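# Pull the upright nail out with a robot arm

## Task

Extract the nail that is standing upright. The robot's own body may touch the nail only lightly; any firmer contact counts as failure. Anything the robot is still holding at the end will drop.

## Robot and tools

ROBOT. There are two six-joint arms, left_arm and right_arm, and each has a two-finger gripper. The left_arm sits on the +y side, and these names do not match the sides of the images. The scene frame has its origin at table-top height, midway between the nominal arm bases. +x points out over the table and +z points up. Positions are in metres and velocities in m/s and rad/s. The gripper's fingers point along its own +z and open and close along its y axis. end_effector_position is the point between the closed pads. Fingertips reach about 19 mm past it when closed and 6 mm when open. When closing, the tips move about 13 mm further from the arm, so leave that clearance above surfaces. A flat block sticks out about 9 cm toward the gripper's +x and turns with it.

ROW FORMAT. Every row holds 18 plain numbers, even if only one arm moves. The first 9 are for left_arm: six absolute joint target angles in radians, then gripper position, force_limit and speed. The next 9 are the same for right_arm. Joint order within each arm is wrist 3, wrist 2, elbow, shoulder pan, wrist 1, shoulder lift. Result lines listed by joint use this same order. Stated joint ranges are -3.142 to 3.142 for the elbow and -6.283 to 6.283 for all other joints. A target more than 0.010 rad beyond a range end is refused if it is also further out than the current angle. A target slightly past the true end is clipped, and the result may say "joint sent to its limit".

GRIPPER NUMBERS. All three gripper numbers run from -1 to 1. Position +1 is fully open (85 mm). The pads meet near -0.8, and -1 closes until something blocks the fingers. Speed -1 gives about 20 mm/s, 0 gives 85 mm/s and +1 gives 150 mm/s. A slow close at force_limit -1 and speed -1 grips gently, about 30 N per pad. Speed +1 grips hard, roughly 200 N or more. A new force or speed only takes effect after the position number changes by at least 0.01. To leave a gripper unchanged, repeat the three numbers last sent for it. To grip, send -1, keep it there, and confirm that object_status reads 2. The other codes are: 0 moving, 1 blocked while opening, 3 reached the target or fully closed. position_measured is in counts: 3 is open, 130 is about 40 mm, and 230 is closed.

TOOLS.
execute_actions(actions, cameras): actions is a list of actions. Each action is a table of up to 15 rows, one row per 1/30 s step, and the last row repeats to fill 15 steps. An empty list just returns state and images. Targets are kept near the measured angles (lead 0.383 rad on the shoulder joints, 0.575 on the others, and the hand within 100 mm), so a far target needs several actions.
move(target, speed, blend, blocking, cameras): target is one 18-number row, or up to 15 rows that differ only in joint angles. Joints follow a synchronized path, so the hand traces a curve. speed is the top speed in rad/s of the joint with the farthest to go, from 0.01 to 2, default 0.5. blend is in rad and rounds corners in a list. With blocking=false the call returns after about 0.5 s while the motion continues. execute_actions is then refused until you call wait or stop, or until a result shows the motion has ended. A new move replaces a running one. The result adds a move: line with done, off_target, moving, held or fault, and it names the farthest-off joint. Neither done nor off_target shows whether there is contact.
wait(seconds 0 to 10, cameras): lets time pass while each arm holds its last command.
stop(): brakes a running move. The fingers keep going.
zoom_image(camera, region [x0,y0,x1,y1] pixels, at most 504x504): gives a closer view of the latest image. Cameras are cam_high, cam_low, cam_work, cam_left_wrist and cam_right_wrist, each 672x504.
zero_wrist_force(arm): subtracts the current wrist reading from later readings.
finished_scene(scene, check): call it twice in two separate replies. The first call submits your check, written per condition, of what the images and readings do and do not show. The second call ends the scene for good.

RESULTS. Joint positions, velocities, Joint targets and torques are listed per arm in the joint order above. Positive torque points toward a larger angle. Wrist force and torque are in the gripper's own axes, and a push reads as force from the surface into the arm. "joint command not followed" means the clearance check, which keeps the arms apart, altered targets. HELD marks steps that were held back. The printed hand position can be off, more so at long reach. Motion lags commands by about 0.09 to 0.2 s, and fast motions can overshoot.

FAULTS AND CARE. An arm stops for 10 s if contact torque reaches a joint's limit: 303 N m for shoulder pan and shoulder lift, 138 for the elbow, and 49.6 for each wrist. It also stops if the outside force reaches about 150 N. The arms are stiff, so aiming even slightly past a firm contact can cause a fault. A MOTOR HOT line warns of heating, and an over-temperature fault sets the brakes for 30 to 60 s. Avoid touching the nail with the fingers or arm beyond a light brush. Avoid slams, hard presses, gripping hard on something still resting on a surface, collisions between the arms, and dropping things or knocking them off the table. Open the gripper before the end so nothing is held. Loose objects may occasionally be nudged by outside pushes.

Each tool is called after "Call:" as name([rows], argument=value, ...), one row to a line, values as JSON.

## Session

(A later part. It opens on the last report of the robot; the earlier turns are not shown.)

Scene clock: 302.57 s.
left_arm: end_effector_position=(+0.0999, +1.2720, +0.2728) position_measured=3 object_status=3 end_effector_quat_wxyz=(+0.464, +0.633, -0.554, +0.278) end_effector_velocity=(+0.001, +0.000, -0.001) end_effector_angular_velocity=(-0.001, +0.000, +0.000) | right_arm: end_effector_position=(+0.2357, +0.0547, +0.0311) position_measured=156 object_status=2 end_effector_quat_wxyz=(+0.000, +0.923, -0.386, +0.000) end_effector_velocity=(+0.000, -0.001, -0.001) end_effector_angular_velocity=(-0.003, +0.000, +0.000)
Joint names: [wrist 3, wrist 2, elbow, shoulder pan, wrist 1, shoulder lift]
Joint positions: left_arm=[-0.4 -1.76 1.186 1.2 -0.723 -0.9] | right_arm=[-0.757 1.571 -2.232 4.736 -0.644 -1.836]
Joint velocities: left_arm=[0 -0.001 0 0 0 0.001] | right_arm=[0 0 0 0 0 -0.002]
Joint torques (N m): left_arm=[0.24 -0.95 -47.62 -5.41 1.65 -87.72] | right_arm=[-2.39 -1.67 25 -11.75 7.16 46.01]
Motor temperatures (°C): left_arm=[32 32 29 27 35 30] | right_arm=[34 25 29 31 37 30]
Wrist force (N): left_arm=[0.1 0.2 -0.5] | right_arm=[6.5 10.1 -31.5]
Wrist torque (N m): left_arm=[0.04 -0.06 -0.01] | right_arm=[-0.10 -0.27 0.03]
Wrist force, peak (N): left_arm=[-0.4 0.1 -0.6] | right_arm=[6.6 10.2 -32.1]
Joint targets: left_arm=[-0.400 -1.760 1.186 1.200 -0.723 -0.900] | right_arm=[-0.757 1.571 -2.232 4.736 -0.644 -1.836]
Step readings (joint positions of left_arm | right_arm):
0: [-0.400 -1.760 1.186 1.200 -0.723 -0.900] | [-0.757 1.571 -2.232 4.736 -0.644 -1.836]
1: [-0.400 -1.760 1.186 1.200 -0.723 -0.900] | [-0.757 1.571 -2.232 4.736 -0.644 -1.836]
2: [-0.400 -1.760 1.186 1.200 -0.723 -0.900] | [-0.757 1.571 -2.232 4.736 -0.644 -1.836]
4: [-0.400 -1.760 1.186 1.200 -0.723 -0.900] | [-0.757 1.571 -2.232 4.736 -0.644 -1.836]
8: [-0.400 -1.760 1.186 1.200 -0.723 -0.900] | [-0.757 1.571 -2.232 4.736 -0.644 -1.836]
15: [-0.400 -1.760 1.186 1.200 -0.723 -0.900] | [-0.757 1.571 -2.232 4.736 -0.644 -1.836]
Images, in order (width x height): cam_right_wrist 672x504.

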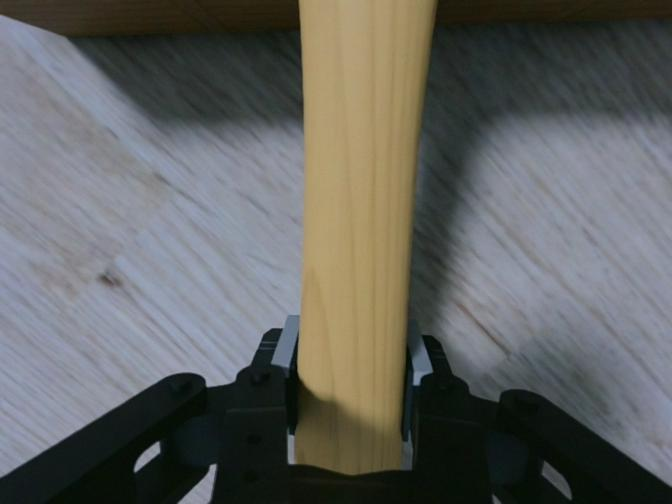

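Call:
move([
  [-0.4,-1.76,1.186,1.2,-0.723,-0.9,1,1,1,-0.7569,1.571,-2.1820,4.7363,-0.8162,-1.7142,-1,1,0.4],
  [-0.4,-1.76,1.186,1.2,-0.723,-0.9,1,1,1,-0.7569,1.571,-2.0511,4.7363,-1.0989,-1.5624,-1,1,0.4],
], speed=0.1, cameras=["cam_right_wrist","cam_low"])

Call:
move([
  [-0.4,-1.76,1.186,1.2,-0.723,-0.9,1,1,1,-4.709,1.571,-1.9248,4.7158,-1.3947,-1.3929,-1,1,0.4],
  [-0.4,-1.76,1.186,1.2,-0.723,-0.9,1,1,1,-3.1416,0.3788,-1.8736,5.0912,-2.6948,-1.7148,-1,1,0.4],
], speed=[0.8,0.4], cameras=["cam_right_wrist","cam_low","cam_high"])

Scene clock: 310.47 s.
left_arm: end_effector_position=(+0.0999, +1.2720, +0.2728) position_measured=3 object_status=3 end_effector_quat_wxyz=(+0.464, +0.633, -0.554, +0.278) end_effector_velocity=(+0.000, +0.000, -0.001) end_effector_angular_velocity=(-0.001, +0.000, -0.001) | right_arm: end_effector_position=(+0.2357, +0.0547, +0.2496) position_measured=156 object_status=2 end_effector_quat_wxyz=(+0.000, +0.923, -0.386, +0.000) end_effector_velocity=(-0.001, +0.000, +0.002) end_effector_angular_velocity=(+0.001, +0.000, +0.001)
Joint names: [wrist 3, wrist 2, elbow, shoulder pan, wrist 1, shoulder lift]
Joint positions: left_arm=[-0.4 -1.76 1.186 1.2 -0.723 -0.9] | right_arm=[-0.757 1.571 -2.051 4.736 -1.099 -1.562]
Joint velocities: left_arm=[0.001 0 0 -0.001 0 0.001] | right_arm=[0 0 0.001 0.001 -0.001 0.002]
Joint torques (N m): left_arm=[-0.03 -1.24 -45.68 -3.78 2.1 -85.52] | right_arm=[-2.35 -0.09 52.86 -3.25 1.14 67.4]
Motor temperatures (°C): left_arm=[32 32 29 27 35 30] | right_arm=[34 25 29 31 37 30]
Wrist force (N): left_arm=[0.0 0.0 -0.4] | right_arm=[-1.1 1.2 2.5]
Wrist torque (N m): left_arm=[0.01 -0.05 -0.01] | right_arm=[-0.20 -0.36 0.16]
Wrist force, peak (N): left_arm=[-0.3 -0.3 -0.6] | right_arm=[6.5 10.3 -32.2]
Joint targets: left_arm=[-0.400 -1.760 1.186 1.200 -0.723 -0.900] | right_arm=[-0.757 1.571 -2.051 4.736 -1.099 -1.562]
move: done
Images, in order (width x height): cam_low 672x504, cam_right_wrist 672x504.

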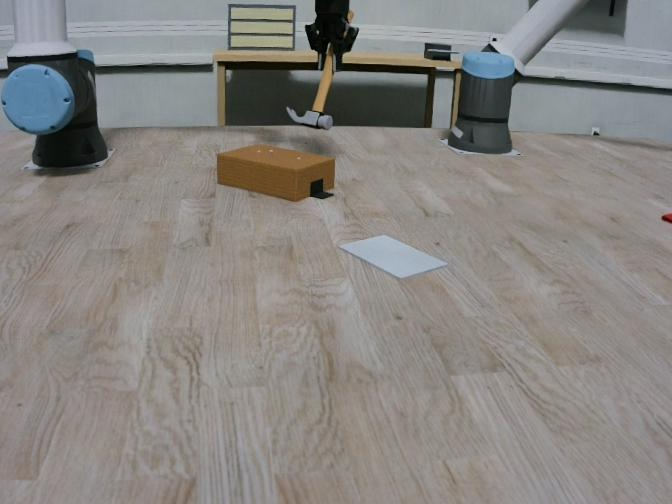

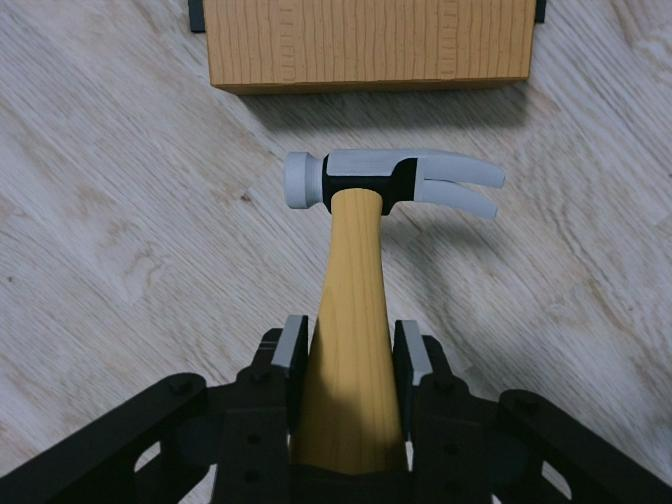

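Scene clock: 320.00 s.
left_arm: end_effector_position=(+0.0999, +1.2720, +0.2728) position_measured=3 object_status=3 end_effector_quat_wxyz=(+0.464, +0.633, -0.554, +0.278) end_effector_velocity=(-0.001, +0.000, +0.001) end_effector_angular_velocity=(+0.001, -0.001, +0.001) | right_arm: end_effector_position=(+0.2991, +0.0518, +0.4203) position_measured=159 object_status=2 end_effector_quat_wxyz=(+0.707, +0.001, +0.707, -0.001) end_effector_velocity=(+0.000, +0.000, +0.000) end_effector_angular_velocity=(-0.001, +0.000, +0.001)
Joint names: [wrist 3, wrist 2, elbow, shoulder pan, wrist 1, shoulder lift]
Joint positions: left_arm=[-0.4 -1.76 1.186 1.2 -0.723 -0.9] | right_arm=[-3.142 0.379 -1.874 5.091 -2.695 -1.715]
Joint velocities: left_arm=[0 0 0 0.001 0 -0.001] | right_arm=[0 -0.001 0 0 -0.001 0]
Joint torques (N m): left_arm=[0.15 -1.21 -45.67 -2.31 1.81 -86.48] | right_arm=[3.14 -3.01 45.48 20.09 -5.78 45.65]
Motor temperatures (°C): left_arm=[32 32 29 27 35 30] | right_arm=[34 25 29 31 37 30]
Wrist force (N): left_arm=[-0.2 0.1 -0.3] | right_arm=[-0.6 1.7 -0.1]
Wrist torque (N m): left_arm=[0.02 -0.01 -0.02] | right_arm=[0.03 -0.03 0.16]
Wrist force, peak (N): left_arm=[-0.3 0.2 -0.7] | right_arm=[-1.0 3.0 3.4]
Joint targets: left_arm=[-0.400 -1.760 1.186 1.200 -0.723 -0.900] | right_arm=[-3.142 0.379 -1.874 5.091 -2.695 -1.715]
move: done
Images, in order (width x height): cam_high 672x504, cam_low 672x504, cam_right_wrist 672x504.

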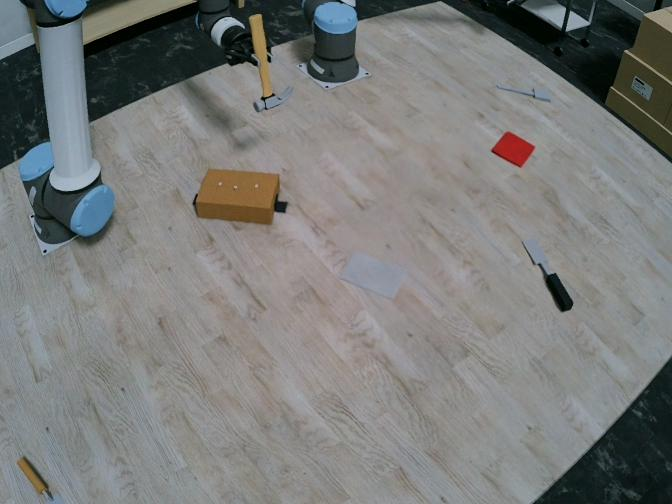

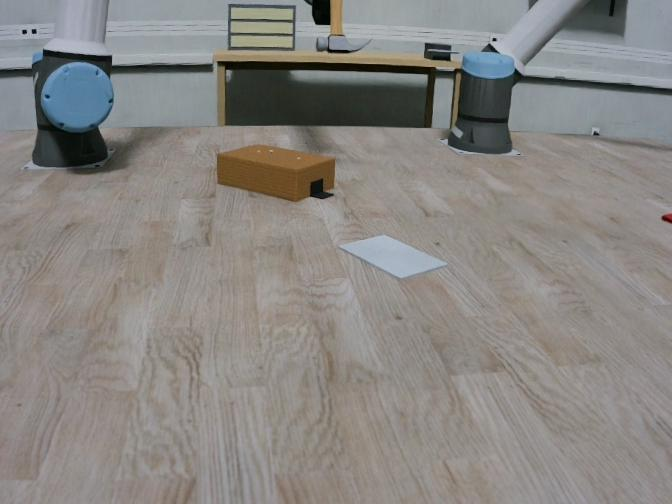

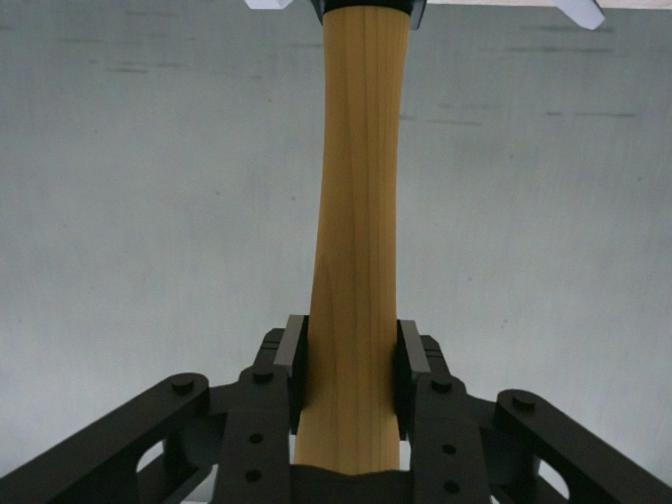

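Call:
move(target=[-0.4,-1.76,1.186,1.2,-0.723,-0.9,1,1,1,-4.1186,0.2909,-2.1705,5.0033,-2.3589,-1.7538,-1,1,0.4], speed=0.35, cameras=["cam_low","cam_high","cam_work"])

Call:
zoom_image(camera="cam_low", region=[220, 90, 360, 195])

Call:
zoom_image(camera="cam_high", region=[170, 110, 310, 215])

Scene clock: 324.07 s.
left_arm: end_effector_position=(+0.0999, +1.2720, +0.2728) position_measured=3 object_status=3 end_effector_quat_wxyz=(+0.464, +0.633, -0.554, +0.278) end_effector_velocity=(+0.000, +0.000, +0.000) end_effector_angular_velocity=(+0.000, +0.001, +0.000) | right_arm: end_effector_position=(+0.3789, -0.0284, +0.2603) position_measured=159 object_status=2 end_effector_quat_wxyz=(+0.624, -0.331, +0.625, -0.332) end_effector_velocity=(+0.000, +0.000, -0.001) end_effector_angular_velocity=(-0.002, +0.000, +0.000)
Joint names: [wrist 3, wrist 2, elbow, shoulder pan, wrist 1, shoulder lift]
Joint positions: left_arm=[-0.4 -1.76 1.186 1.2 -0.723 -0.9] | right_arm=[-4.118 0.291 -2.17 5.003 -2.359 -1.754]
Joint velocities: left_arm=[-0.001 0.001 0 0 0 0.001] | right_arm=[-0.002 0 -0.001 -0.001 0.001 -0.001]
Joint torques (N m): left_arm=[0.14 -1.5 -46.73 -5.56 2.02 -87.8] | right_arm=[-3.32 -2.88 24.4 -17.37 2.32 39.22]
Motor temperatures (°C): left_arm=[32 32 30 27 35 30] | right_arm=[34 25 29 31 37 30]
Wrist force (N): left_arm=[-0.3 0.1 -0.2] | right_arm=[-0.3 4.2 0.5]
Wrist torque (N m): left_arm=[0.03 0.00 -0.02] | right_arm=[-0.09 -0.11 0.43]
Wrist force, peak (N): left_arm=[-0.3 0.2 -0.6] | right_arm=[0.9 4.6 1.4]
Joint targets: left_arm=[-0.400 -1.760 1.186 1.200 -0.723 -0.900] | right_arm=[-4.119 0.291 -2.171 5.003 -2.359 -1.754]
move: done
Images, in order (width x height): cam_high 672x504, cam_low 672x504, cam_work 672x504.

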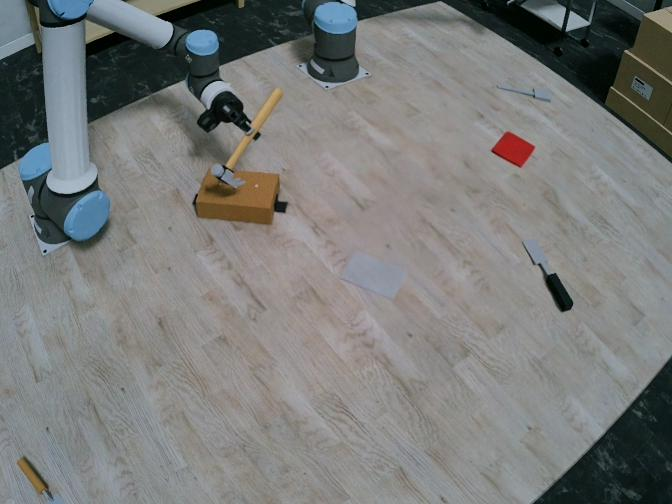

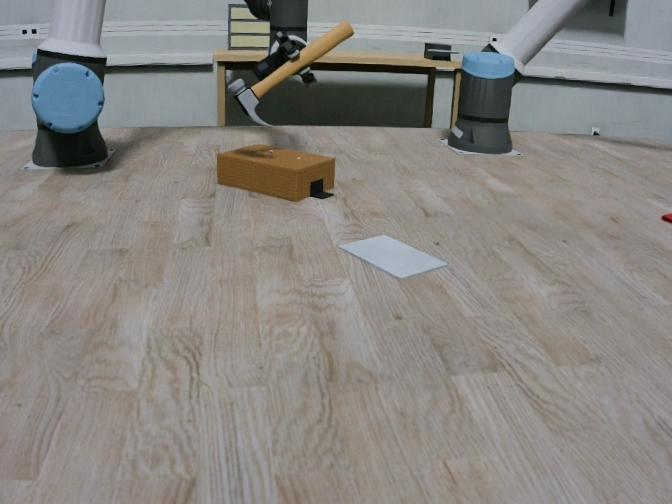

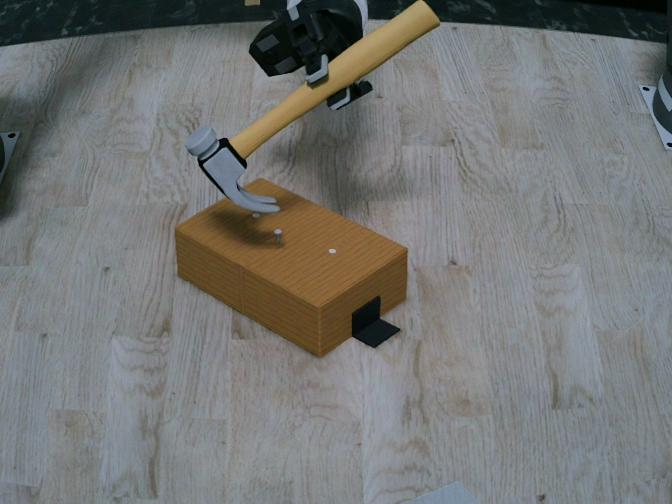

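Scaled by 3.600 from the camera's 672x504 image, which has a finer 960x720 frame.

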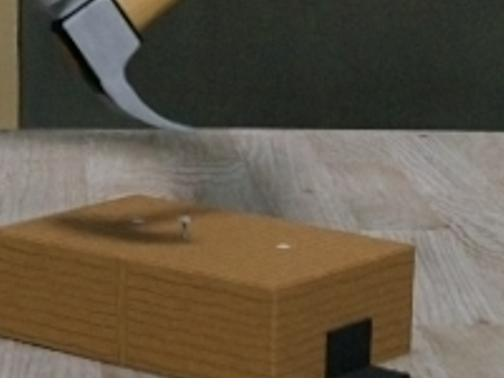

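Scaled by 3.600 from the camera's 672x504 image, which has a finer 960x720 frame.

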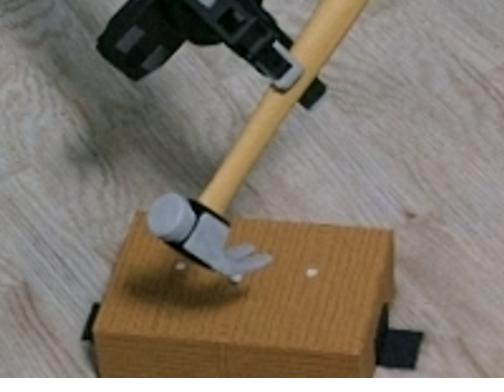

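Call:
move(target=[-0.4,-1.76,1.186,1.2,-0.723,-0.9,1,1,1,-4.1186,0.3054,-2.2341,5.0178,-2.2949,-1.7542,-1,1,0.4], speed=0.1, cameras=["cam_low","cam_high","cam_work"])

Call:
zoom_image(camera="cam_low", region=[230, 115, 300, 165])

Call:
zoom_image(camera="cam_work", region=[180, 120, 350, 250])

Call:
zoom_image(camera="cam_high", region=[190, 150, 270, 215])

Scene clock: 325.97 s.
left_arm: end_effector_position=(+0.0999, +1.2720, +0.2728) position_measured=3 object_status=3 end_effector_quat_wxyz=(+0.464, +0.633, -0.554, +0.278) end_effector_velocity=(+0.000, +0.000, +0.000) end_effector_angular_velocity=(+0.000, +0.000, -0.001) | right_arm: end_effector_position=(+0.3789, -0.0533, +0.2352) position_measured=159 object_status=2 end_effector_quat_wxyz=(+0.624, -0.331, +0.625, -0.332) end_effector_velocity=(+0.000, -0.001, -0.001) end_effector_angular_velocity=(+0.000, +0.000, +0.000)
Joint names: [wrist 3, wrist 2, elbow, shoulder pan, wrist 1, shoulder lift]
Joint positions: left_arm=[-0.4 -1.76 1.186 1.2 -0.723 -0.9] | right_arm=[-4.119 0.305 -2.234 5.018 -2.295 -1.754]
Joint velocities: left_arm=[0 0.001 0 0 0 0] | right_arm=[0 0 -0.002 0 0.003 -0.001]
Joint torques (N m): left_arm=[0.49 -1.3 -45.57 -5.45 2.01 -86.73] | right_arm=[-3.26 4.18 21.31 21.52 2.5 38.65]
Motor temperatures (°C): left_arm=[32 32 30 27 35 30] | right_arm=[34 25 29 31 37 30]
Wrist force (N): left_arm=[-0.1 0.2 -0.3] | right_arm=[-0.6 4.5 0.1]
Wrist torque (N m): left_arm=[0.04 -0.03 -0.02] | right_arm=[-0.06 -0.07 0.39]
Wrist force, peak (N): left_arm=[-0.4 0.4 -0.6] | right_arm=[0.0 4.6 0.4]
Joint targets: left_arm=[-0.400 -1.760 1.186 1.200 -0.723 -0.900] | right_arm=[-4.119 0.305 -2.234 5.018 -2.295 -1.754]
move: done
Images, in order (width x height): cam_high 672x504, cam_low 672x504, cam_work 672x504.

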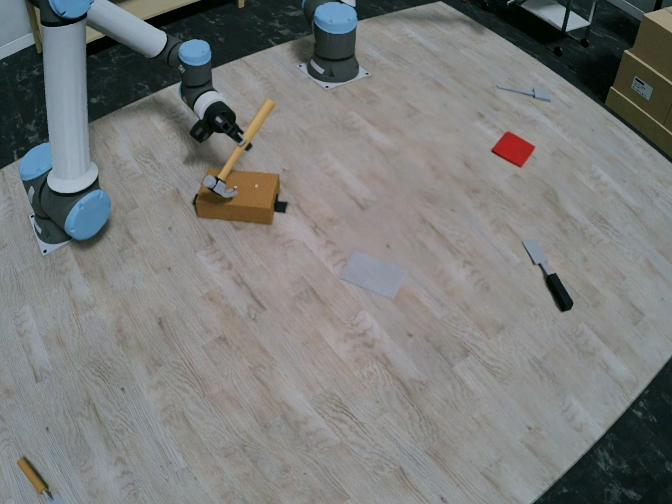

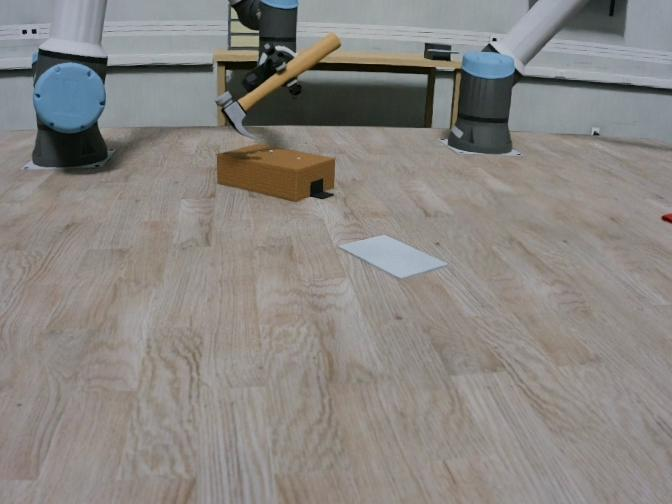

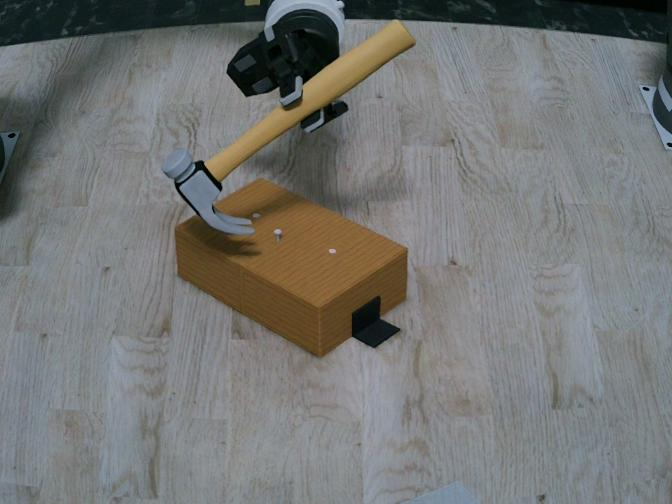

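Scaled by 7.200 from the camera's 672x504 image, which has a finer 960x720 frame.

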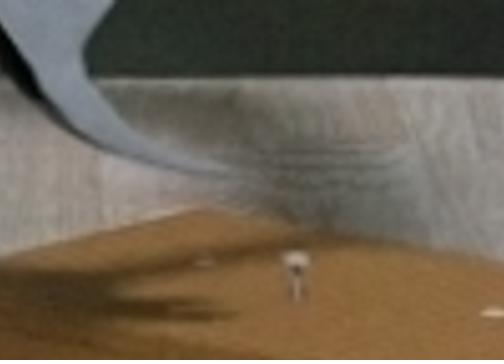

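Scaled by 2.965 from the camera's 672x504 image, which has a finer 960x720 frame.

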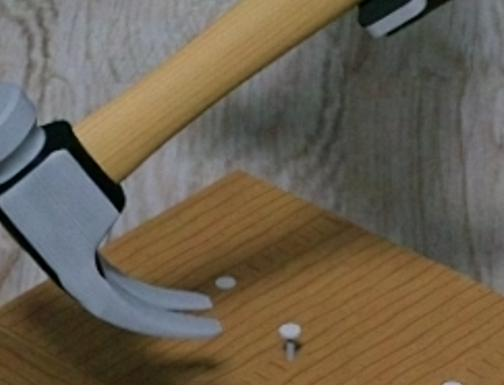

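Scaled by 6.300 from the camera's 672x504 image, which has a finer 960x720 frame.

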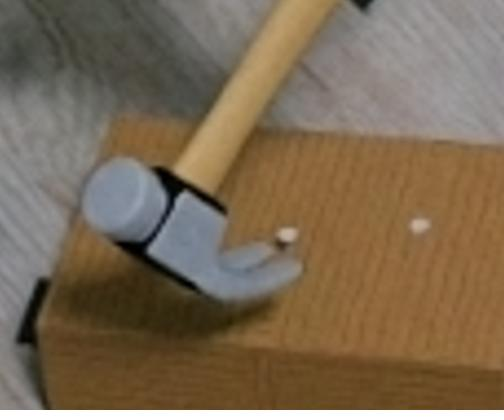

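Call:
move(target=[-0.4,-1.76,1.186,1.2,-0.723,-0.9,1,1,1,-4.1186,0.3761,-2.2651,5.0885,-2.2256,-1.7925,-1,1,0.4], speed=0.08, cameras=["cam_low","cam_high","cam_work"])

Call:
zoom_image(camera="cam_low", region=[230, 115, 300, 165])

Call:
zoom_image(camera="cam_work", region=[200, 180, 320, 270])

Call:
zoom_image(camera="cam_high", region=[190, 150, 270, 215])

Scene clock: 327.80 s.
left_arm: end_effector_position=(+0.0999, +1.2720, +0.2728) position_measured=3 object_status=3 end_effector_quat_wxyz=(+0.464, +0.633, -0.554, +0.278) end_effector_velocity=(+0.001, +0.000, +0.000) end_effector_angular_velocity=(+0.000, +0.000, -0.001) | right_arm: end_effector_position=(+0.3449, -0.0603, +0.2053) position_measured=159 object_status=2 end_effector_quat_wxyz=(+0.624, -0.331, +0.625, -0.332) end_effector_velocity=(+0.000, -0.001, +0.000) end_effector_angular_velocity=(+0.000, +0.000, -0.001)
Joint names: [wrist 3, wrist 2, elbow, shoulder pan, wrist 1, shoulder lift]
Joint positions: left_arm=[-0.4 -1.76 1.186 1.2 -0.723 -0.9] | right_arm=[-4.119 0.376 -2.265 5.088 -2.226 -1.792]
Joint velocities: left_arm=[0 0 0 -0.001 0 0] | right_arm=[0.001 0.001 -0.001 0 0.001 -0.001]
Joint torques (N m): left_arm=[-0.17 -1.07 -45.16 -5.69 2.45 -87.25] | right_arm=[-3.22 4.08 19.34 20.68 2.05 37.78]
Motor temperatures (°C): left_arm=[32 32 30 27 35 30] | right_arm=[34 25 29 31 37 30]
Wrist force (N): left_arm=[0.0 0.0 -0.4] | right_arm=[-1.1 5.0 -0.5]
Wrist torque (N m): left_arm=[0.01 -0.04 -0.02] | right_arm=[0.05 0.00 0.41]
Wrist force, peak (N): left_arm=[0.0 0.2 -0.7] | right_arm=[-1.1 5.2 -0.2]
Joint targets: left_arm=[-0.400 -1.760 1.186 1.200 -0.723 -0.900] | right_arm=[-4.119 0.376 -2.265 5.088 -2.226 -1.792]
move: done
Images, in order (width x height): cam_high 672x504, cam_low 672x504, cam_work 672x504.

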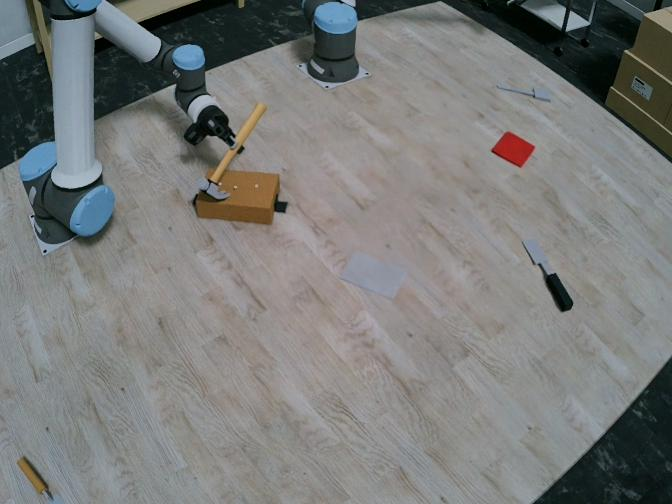

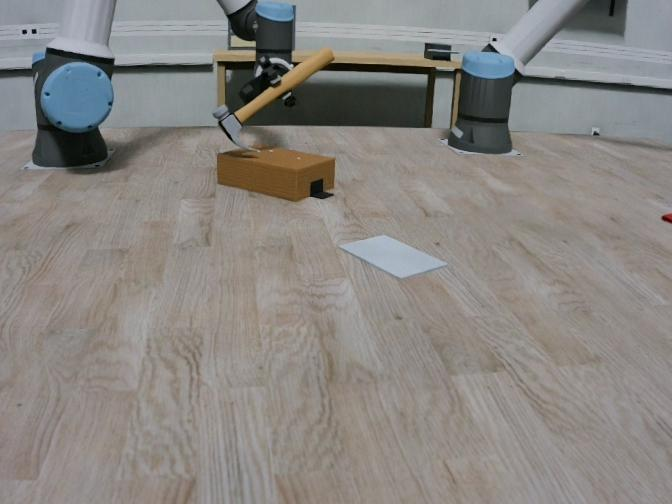

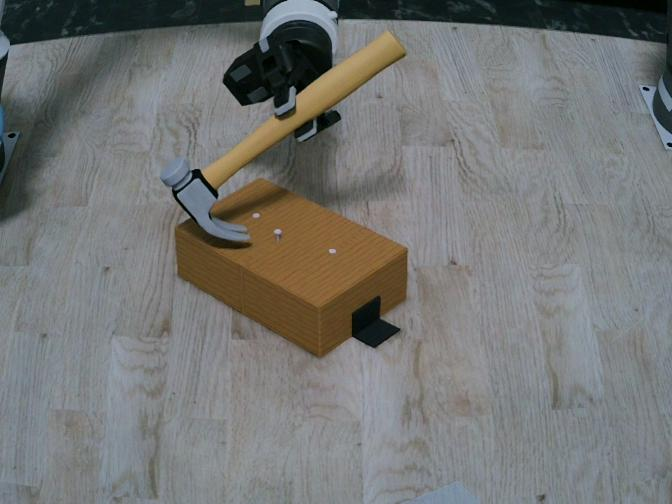

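Scaled by 7.200 from the camera's 672x504 image, which has a finer 960x720 frame.

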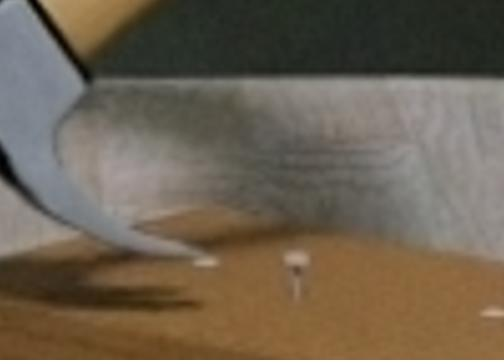

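Scaled by 4.200 from the camera's 672x504 image, which has a finer 960x720 frame.

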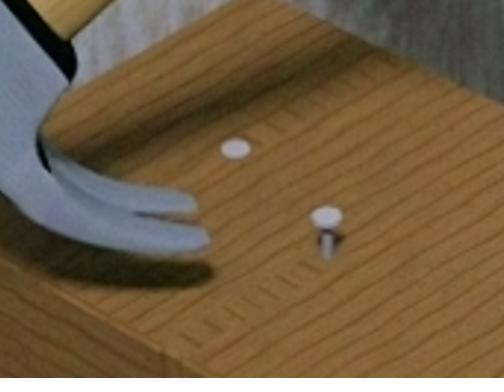

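Scaled by 6.300 from the camera's 672x504 image, which has a finer 960x720 frame.

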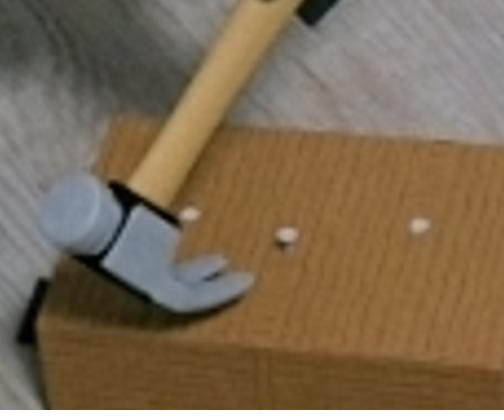

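Call:
move(target=[-0.4,-1.76,1.186,1.2,-0.723,-0.9,1,1,1,-4.1186,0.3651,-2.2405,5.0775,-2.2164,-1.8263,-1,1,0.4], speed=0.04, cameras=["cam_low","cam_high","cam_work"])

Call:
zoom_image(camera="cam_low", region=[230, 115, 300, 165])

Call:
zoom_image(camera="cam_work", region=[220, 190, 320, 265])

Call:
zoom_image(camera="cam_high", region=[190, 150, 270, 215])

Scene clock: 330.57 s.
left_arm: end_effector_position=(+0.0999, +1.2720, +0.2728) position_measured=3 object_status=3 end_effector_quat_wxyz=(+0.464, +0.633, -0.554, +0.278) end_effector_velocity=(+0.000, +0.000, +0.000) end_effector_angular_velocity=(+0.000, +0.000, +0.000) | right_arm: end_effector_position=(+0.3449, -0.0453, +0.1972) position_measured=159 object_status=2 end_effector_quat_wxyz=(+0.624, -0.331, +0.625, -0.332) end_effector_velocity=(-0.001, +0.001, -0.001) end_effector_angular_velocity=(+0.000, +0.000, +0.001)
Joint names: [wrist 3, wrist 2, elbow, shoulder pan, wrist 1, shoulder lift]
Joint positions: left_arm=[-0.4 -1.76 1.186 1.2 -0.723 -0.9] | right_arm=[-4.119 0.365 -2.241 5.078 -2.216 -1.826]
Joint velocities: left_arm=[0 0 0 0 0 0] | right_arm=[0.001 -0.001 0.001 0.001 0 -0.003]
Joint torques (N m): left_arm=[0.32 -1.64 -44.52 -5.53 2.11 -88.37] | right_arm=[-2.99 -2.74 31.31 -18.41 1.76 40.17]
Motor temperatures (°C): left_arm=[32 32 30 27 35 30] | right_arm=[34 25 29 31 37 30]
Wrist force (N): left_arm=[-0.2 0.1 -0.5] | right_arm=[-0.8 4.6 -0.2]
Wrist torque (N m): left_arm=[0.03 -0.02 -0.02] | right_arm=[0.00 -0.07 0.39]
Wrist force, peak (N): left_arm=[-0.4 0.0 -0.7] | right_arm=[-1.3 5.3 -0.4]
Joint targets: left_arm=[-0.400 -1.760 1.186 1.200 -0.723 -0.900] | right_arm=[-4.119 0.365 -2.240 5.078 -2.216 -1.826]
move: done
Images, in order (width x height): cam_high 672x504, cam_low 672x504, cam_work 672x504.

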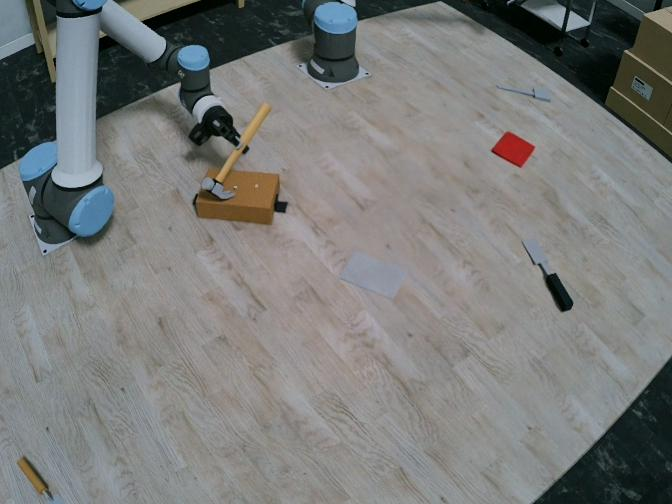

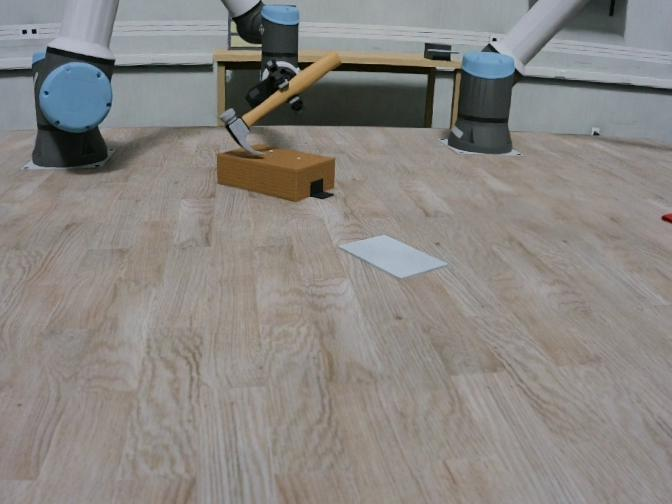

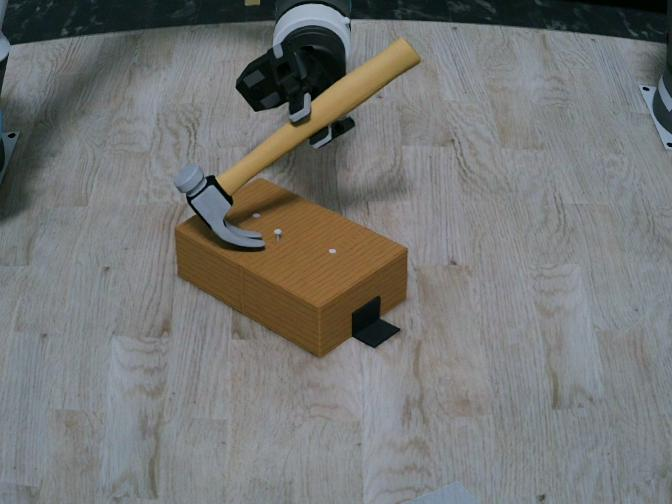

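Scaled by 7.200 from the camera's 672x504 image, which has a finer 960x720 frame.

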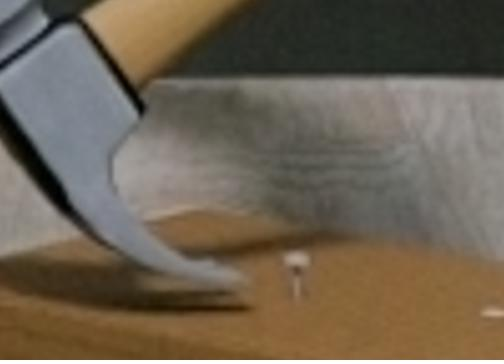

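Scaled by 5.040 from the camera's 672x504 image, which has a finer 960x720 frame.

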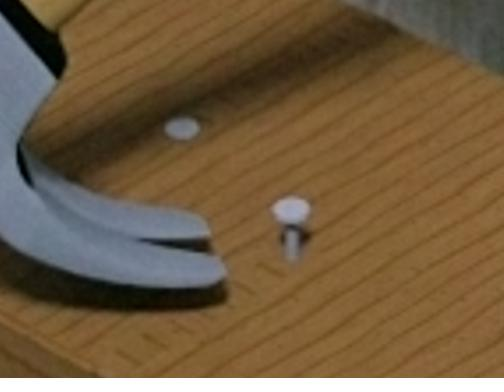

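Scaled by 6.300 from the camera's 672x504 image, which has a finer 960x720 frame.

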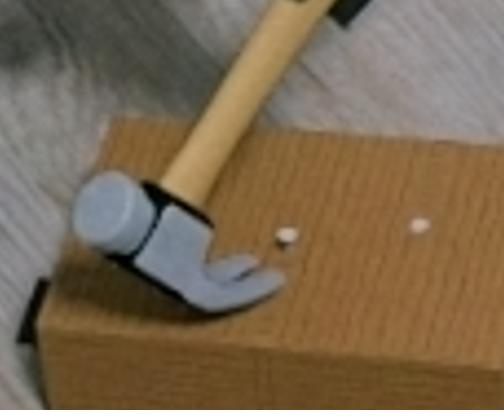

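Call:
move(target=[-0.4,-1.76,1.186,1.2,-0.723,-0.9,1,1,1,-4.1186,0.3626,-2.2226,5.0750,-2.2162,-1.8444,-1,1,0.4], speed=0.03, cameras=["cam_low","cam_high","cam_work"])

Call:
zoom_image(camera="cam_low", region=[230, 115, 300, 165])

Call:
zoom_image(camera="cam_work", region=[220, 190, 320, 265])

Call:
zoom_image(camera="cam_high", region=[200, 160, 260, 205])

Scene clock: 332.20 s.
left_arm: end_effector_position=(+0.0999, +1.2720, +0.2728) position_measured=3 object_status=3 end_effector_quat_wxyz=(+0.464, +0.633, -0.554, +0.278) end_effector_velocity=(+0.000, +0.000, +0.000) end_effector_angular_velocity=(-0.001, +0.000, +0.000) | right_arm: end_effector_position=(+0.3425, -0.0353, +0.1942) position_measured=159 object_status=2 end_effector_quat_wxyz=(+0.624, -0.331, +0.625, -0.332) end_effector_velocity=(+0.000, +0.001, -0.001) end_effector_angular_velocity=(-0.001, -0.001, +0.000)
Joint names: [wrist 3, wrist 2, elbow, shoulder pan, wrist 1, shoulder lift]
Joint positions: left_arm=[-0.4 -1.76 1.186 1.2 -0.723 -0.9] | right_arm=[-4.119 0.363 -2.223 5.075 -2.216 -1.844]
Joint velocities: left_arm=[0 0 0.001 0 0 0] | right_arm=[0 0 0.001 0 0 -0.003]
Joint torques (N m): left_arm=[0.03 -1.1 -44.45 -4.97 2.41 -87.47] | right_arm=[-3 -2.9 31.7 -17.6 1.66 41.95]
Motor temperatures (°C): left_arm=[32 32 30 27 35 30] | right_arm=[34 25 29 31 37 30]
Wrist force (N): left_arm=[0.1 0.2 -0.4] | right_arm=[-1.1 4.6 0.4]
Wrist torque (N m): left_arm=[0.04 -0.07 -0.01] | right_arm=[-0.01 -0.01 0.37]
Wrist force, peak (N): left_arm=[-0.2 0.0 -0.8] | right_arm=[-1.2 5.2 0.4]
Joint targets: left_arm=[-0.400 -1.760 1.186 1.200 -0.723 -0.900] | right_arm=[-4.119 0.363 -2.223 5.075 -2.216 -1.844]
move: done
Images, in order (width x height): cam_high 672x504, cam_low 672x504, cam_work 672x504.

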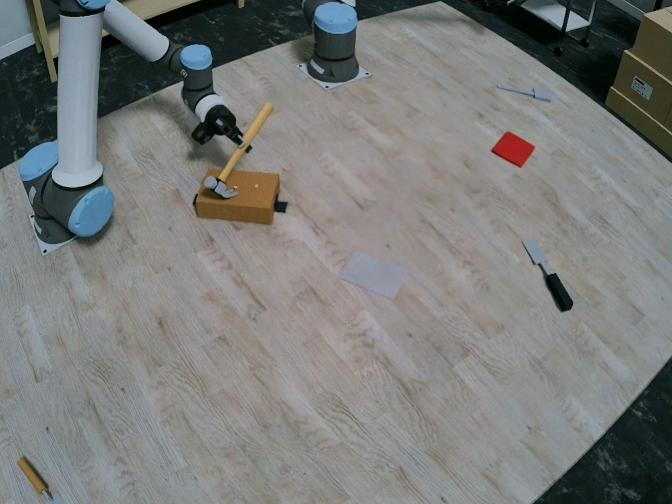

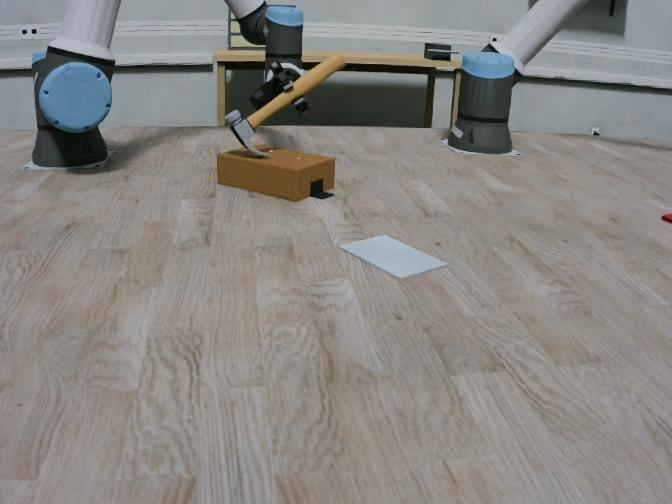

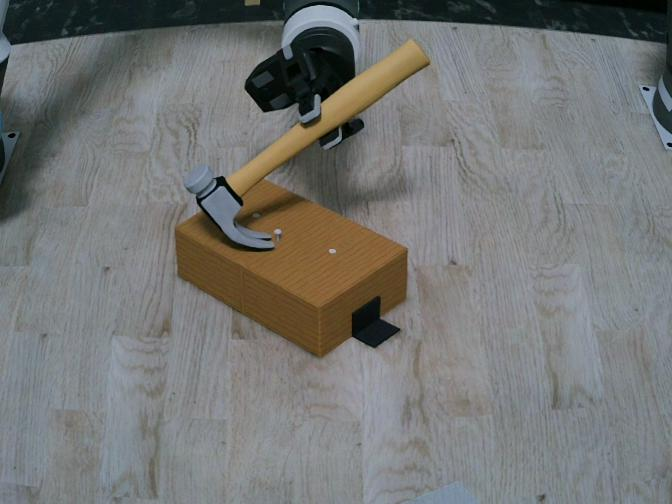

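Scaled by 7.200 from the camera's 672x504 image, which has a finer 960x720 frame.

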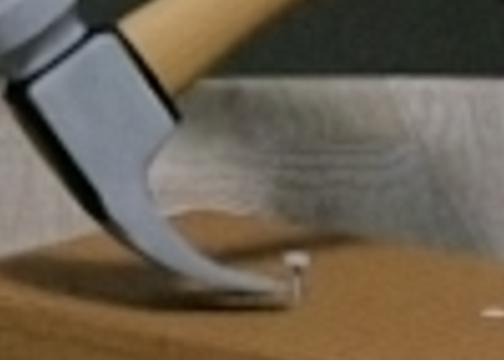

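Scaled by 5.040 from the camera's 672x504 image, which has a finer 960x720 frame.

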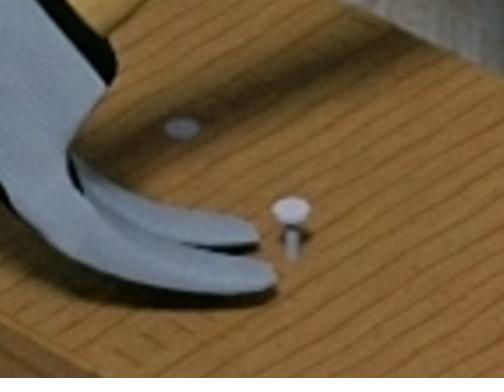

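Scaled by 8.400 from the camera's 672x504 image, which has a finer 960x720 frame.

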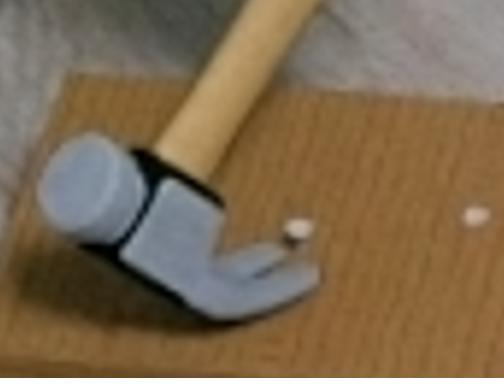

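Call:
move(target=[-0.4,-1.76,1.186,1.2,-0.723,-0.9,1,1,1,-4.1186,0.3505,-2.1876,5.0629,-2.2278,-1.8678,-1,1,0.4], speed=0.03, cameras=["cam_low","cam_high","cam_work"])

Call:
zoom_image(camera="cam_low", region=[230, 115, 300, 165])

Call:
zoom_image(camera="cam_work", region=[220, 190, 320, 265])

Call:
zoom_image(camera="cam_high", region=[200, 160, 260, 205])

Scene clock: 334.13 s.
left_arm: end_effector_position=(+0.0999, +1.2720, +0.2728) position_measured=3 object_status=3 end_effector_quat_wxyz=(+0.464, +0.633, -0.554, +0.278) end_effector_velocity=(+0.000, -0.001, -0.001) end_effector_angular_velocity=(-0.002, +0.001, +0.000) | right_arm: end_effector_position=(+0.3425, -0.0173, +0.1941) position_measured=159 object_status=2 end_effector_quat_wxyz=(+0.624, -0.331, +0.625, -0.332) end_effector_velocity=(+0.000, +0.001, +0.000) end_effector_angular_velocity=(+0.000, +0.000, +0.001)
Joint names: [wrist 3, wrist 2, elbow, shoulder pan, wrist 1, shoulder lift]
Joint positions: left_arm=[-0.4 -1.76 1.186 1.2 -0.723 -0.9] | right_arm=[-4.119 0.351 -2.188 5.063 -2.228 -1.868]
Joint velocities: left_arm=[0 0 0.001 0 0 0.001] | right_arm=[0 -0.001 0.002 0 -0.001 -0.001]
Joint torques (N m): left_arm=[0.17 -1.59 -44.59 -7.51 2.18 -87.09] | right_arm=[-0.12 -10.83 51.72 -6.82 -0.81 52.77]
Motor temperatures (°C): left_arm=[32 32 30 27 35 30] | right_arm=[34 25 29 31 37 30]
Wrist force (N): left_arm=[-0.1 0.1 -0.5] | right_arm=[25.5 -2.1 6.1]
Wrist torque (N m): left_arm=[0.02 -0.04 -0.01] | right_arm=[0.53 0.03 -2.09]
Wrist force, peak (N): left_arm=[0.1 0.1 -0.7] | right_arm=[25.5 -2.1 6.1]
Joint targets: left_arm=[-0.400 -1.760 1.186 1.200 -0.723 -0.900] | right_arm=[-4.119 0.351 -2.188 5.063 -2.228 -1.868]
move: done
Images, in order (width x height): cam_high 672x504, cam_low 672x504, cam_work 672x504.

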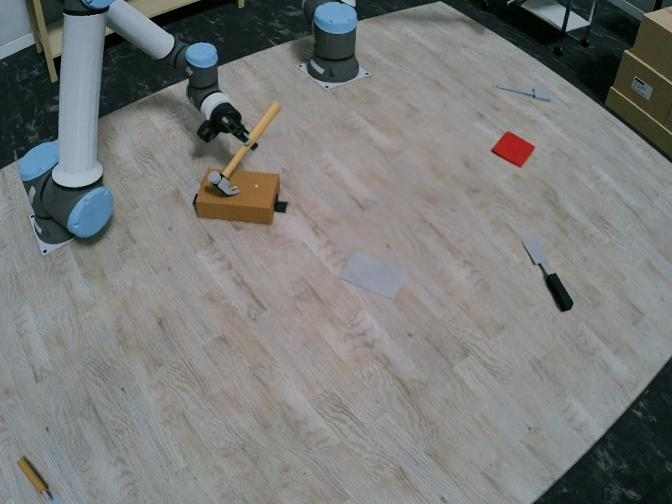

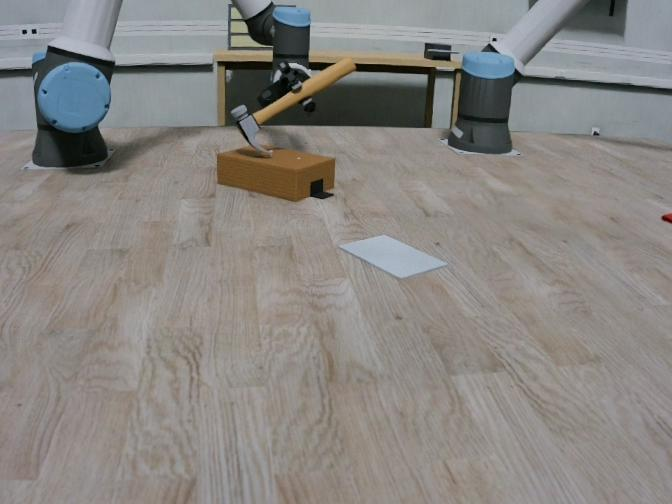

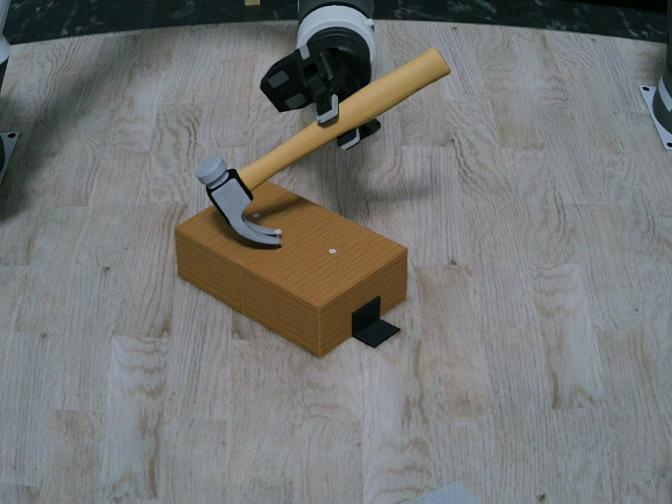

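Scaled by 7.200 from the camera's 672x504 image, which has a finer 960x720 frame.

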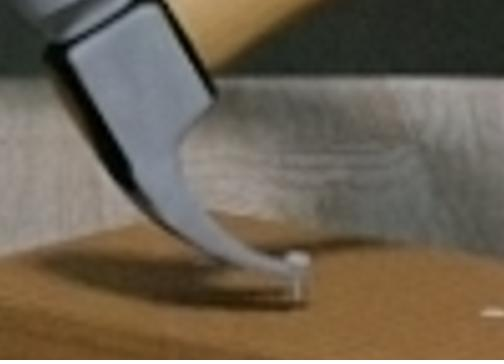

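Scaled by 5.040 from the camera's 672x504 image, which has a finer 960x720 frame.

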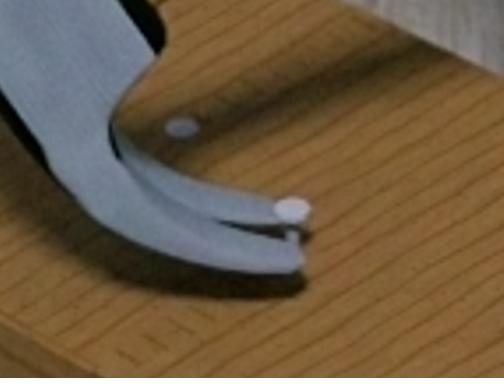

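Scaled by 8.400 from the camera's 672x504 image, which has a finer 960x720 frame.

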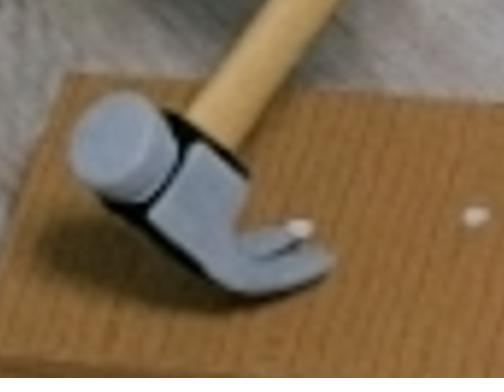

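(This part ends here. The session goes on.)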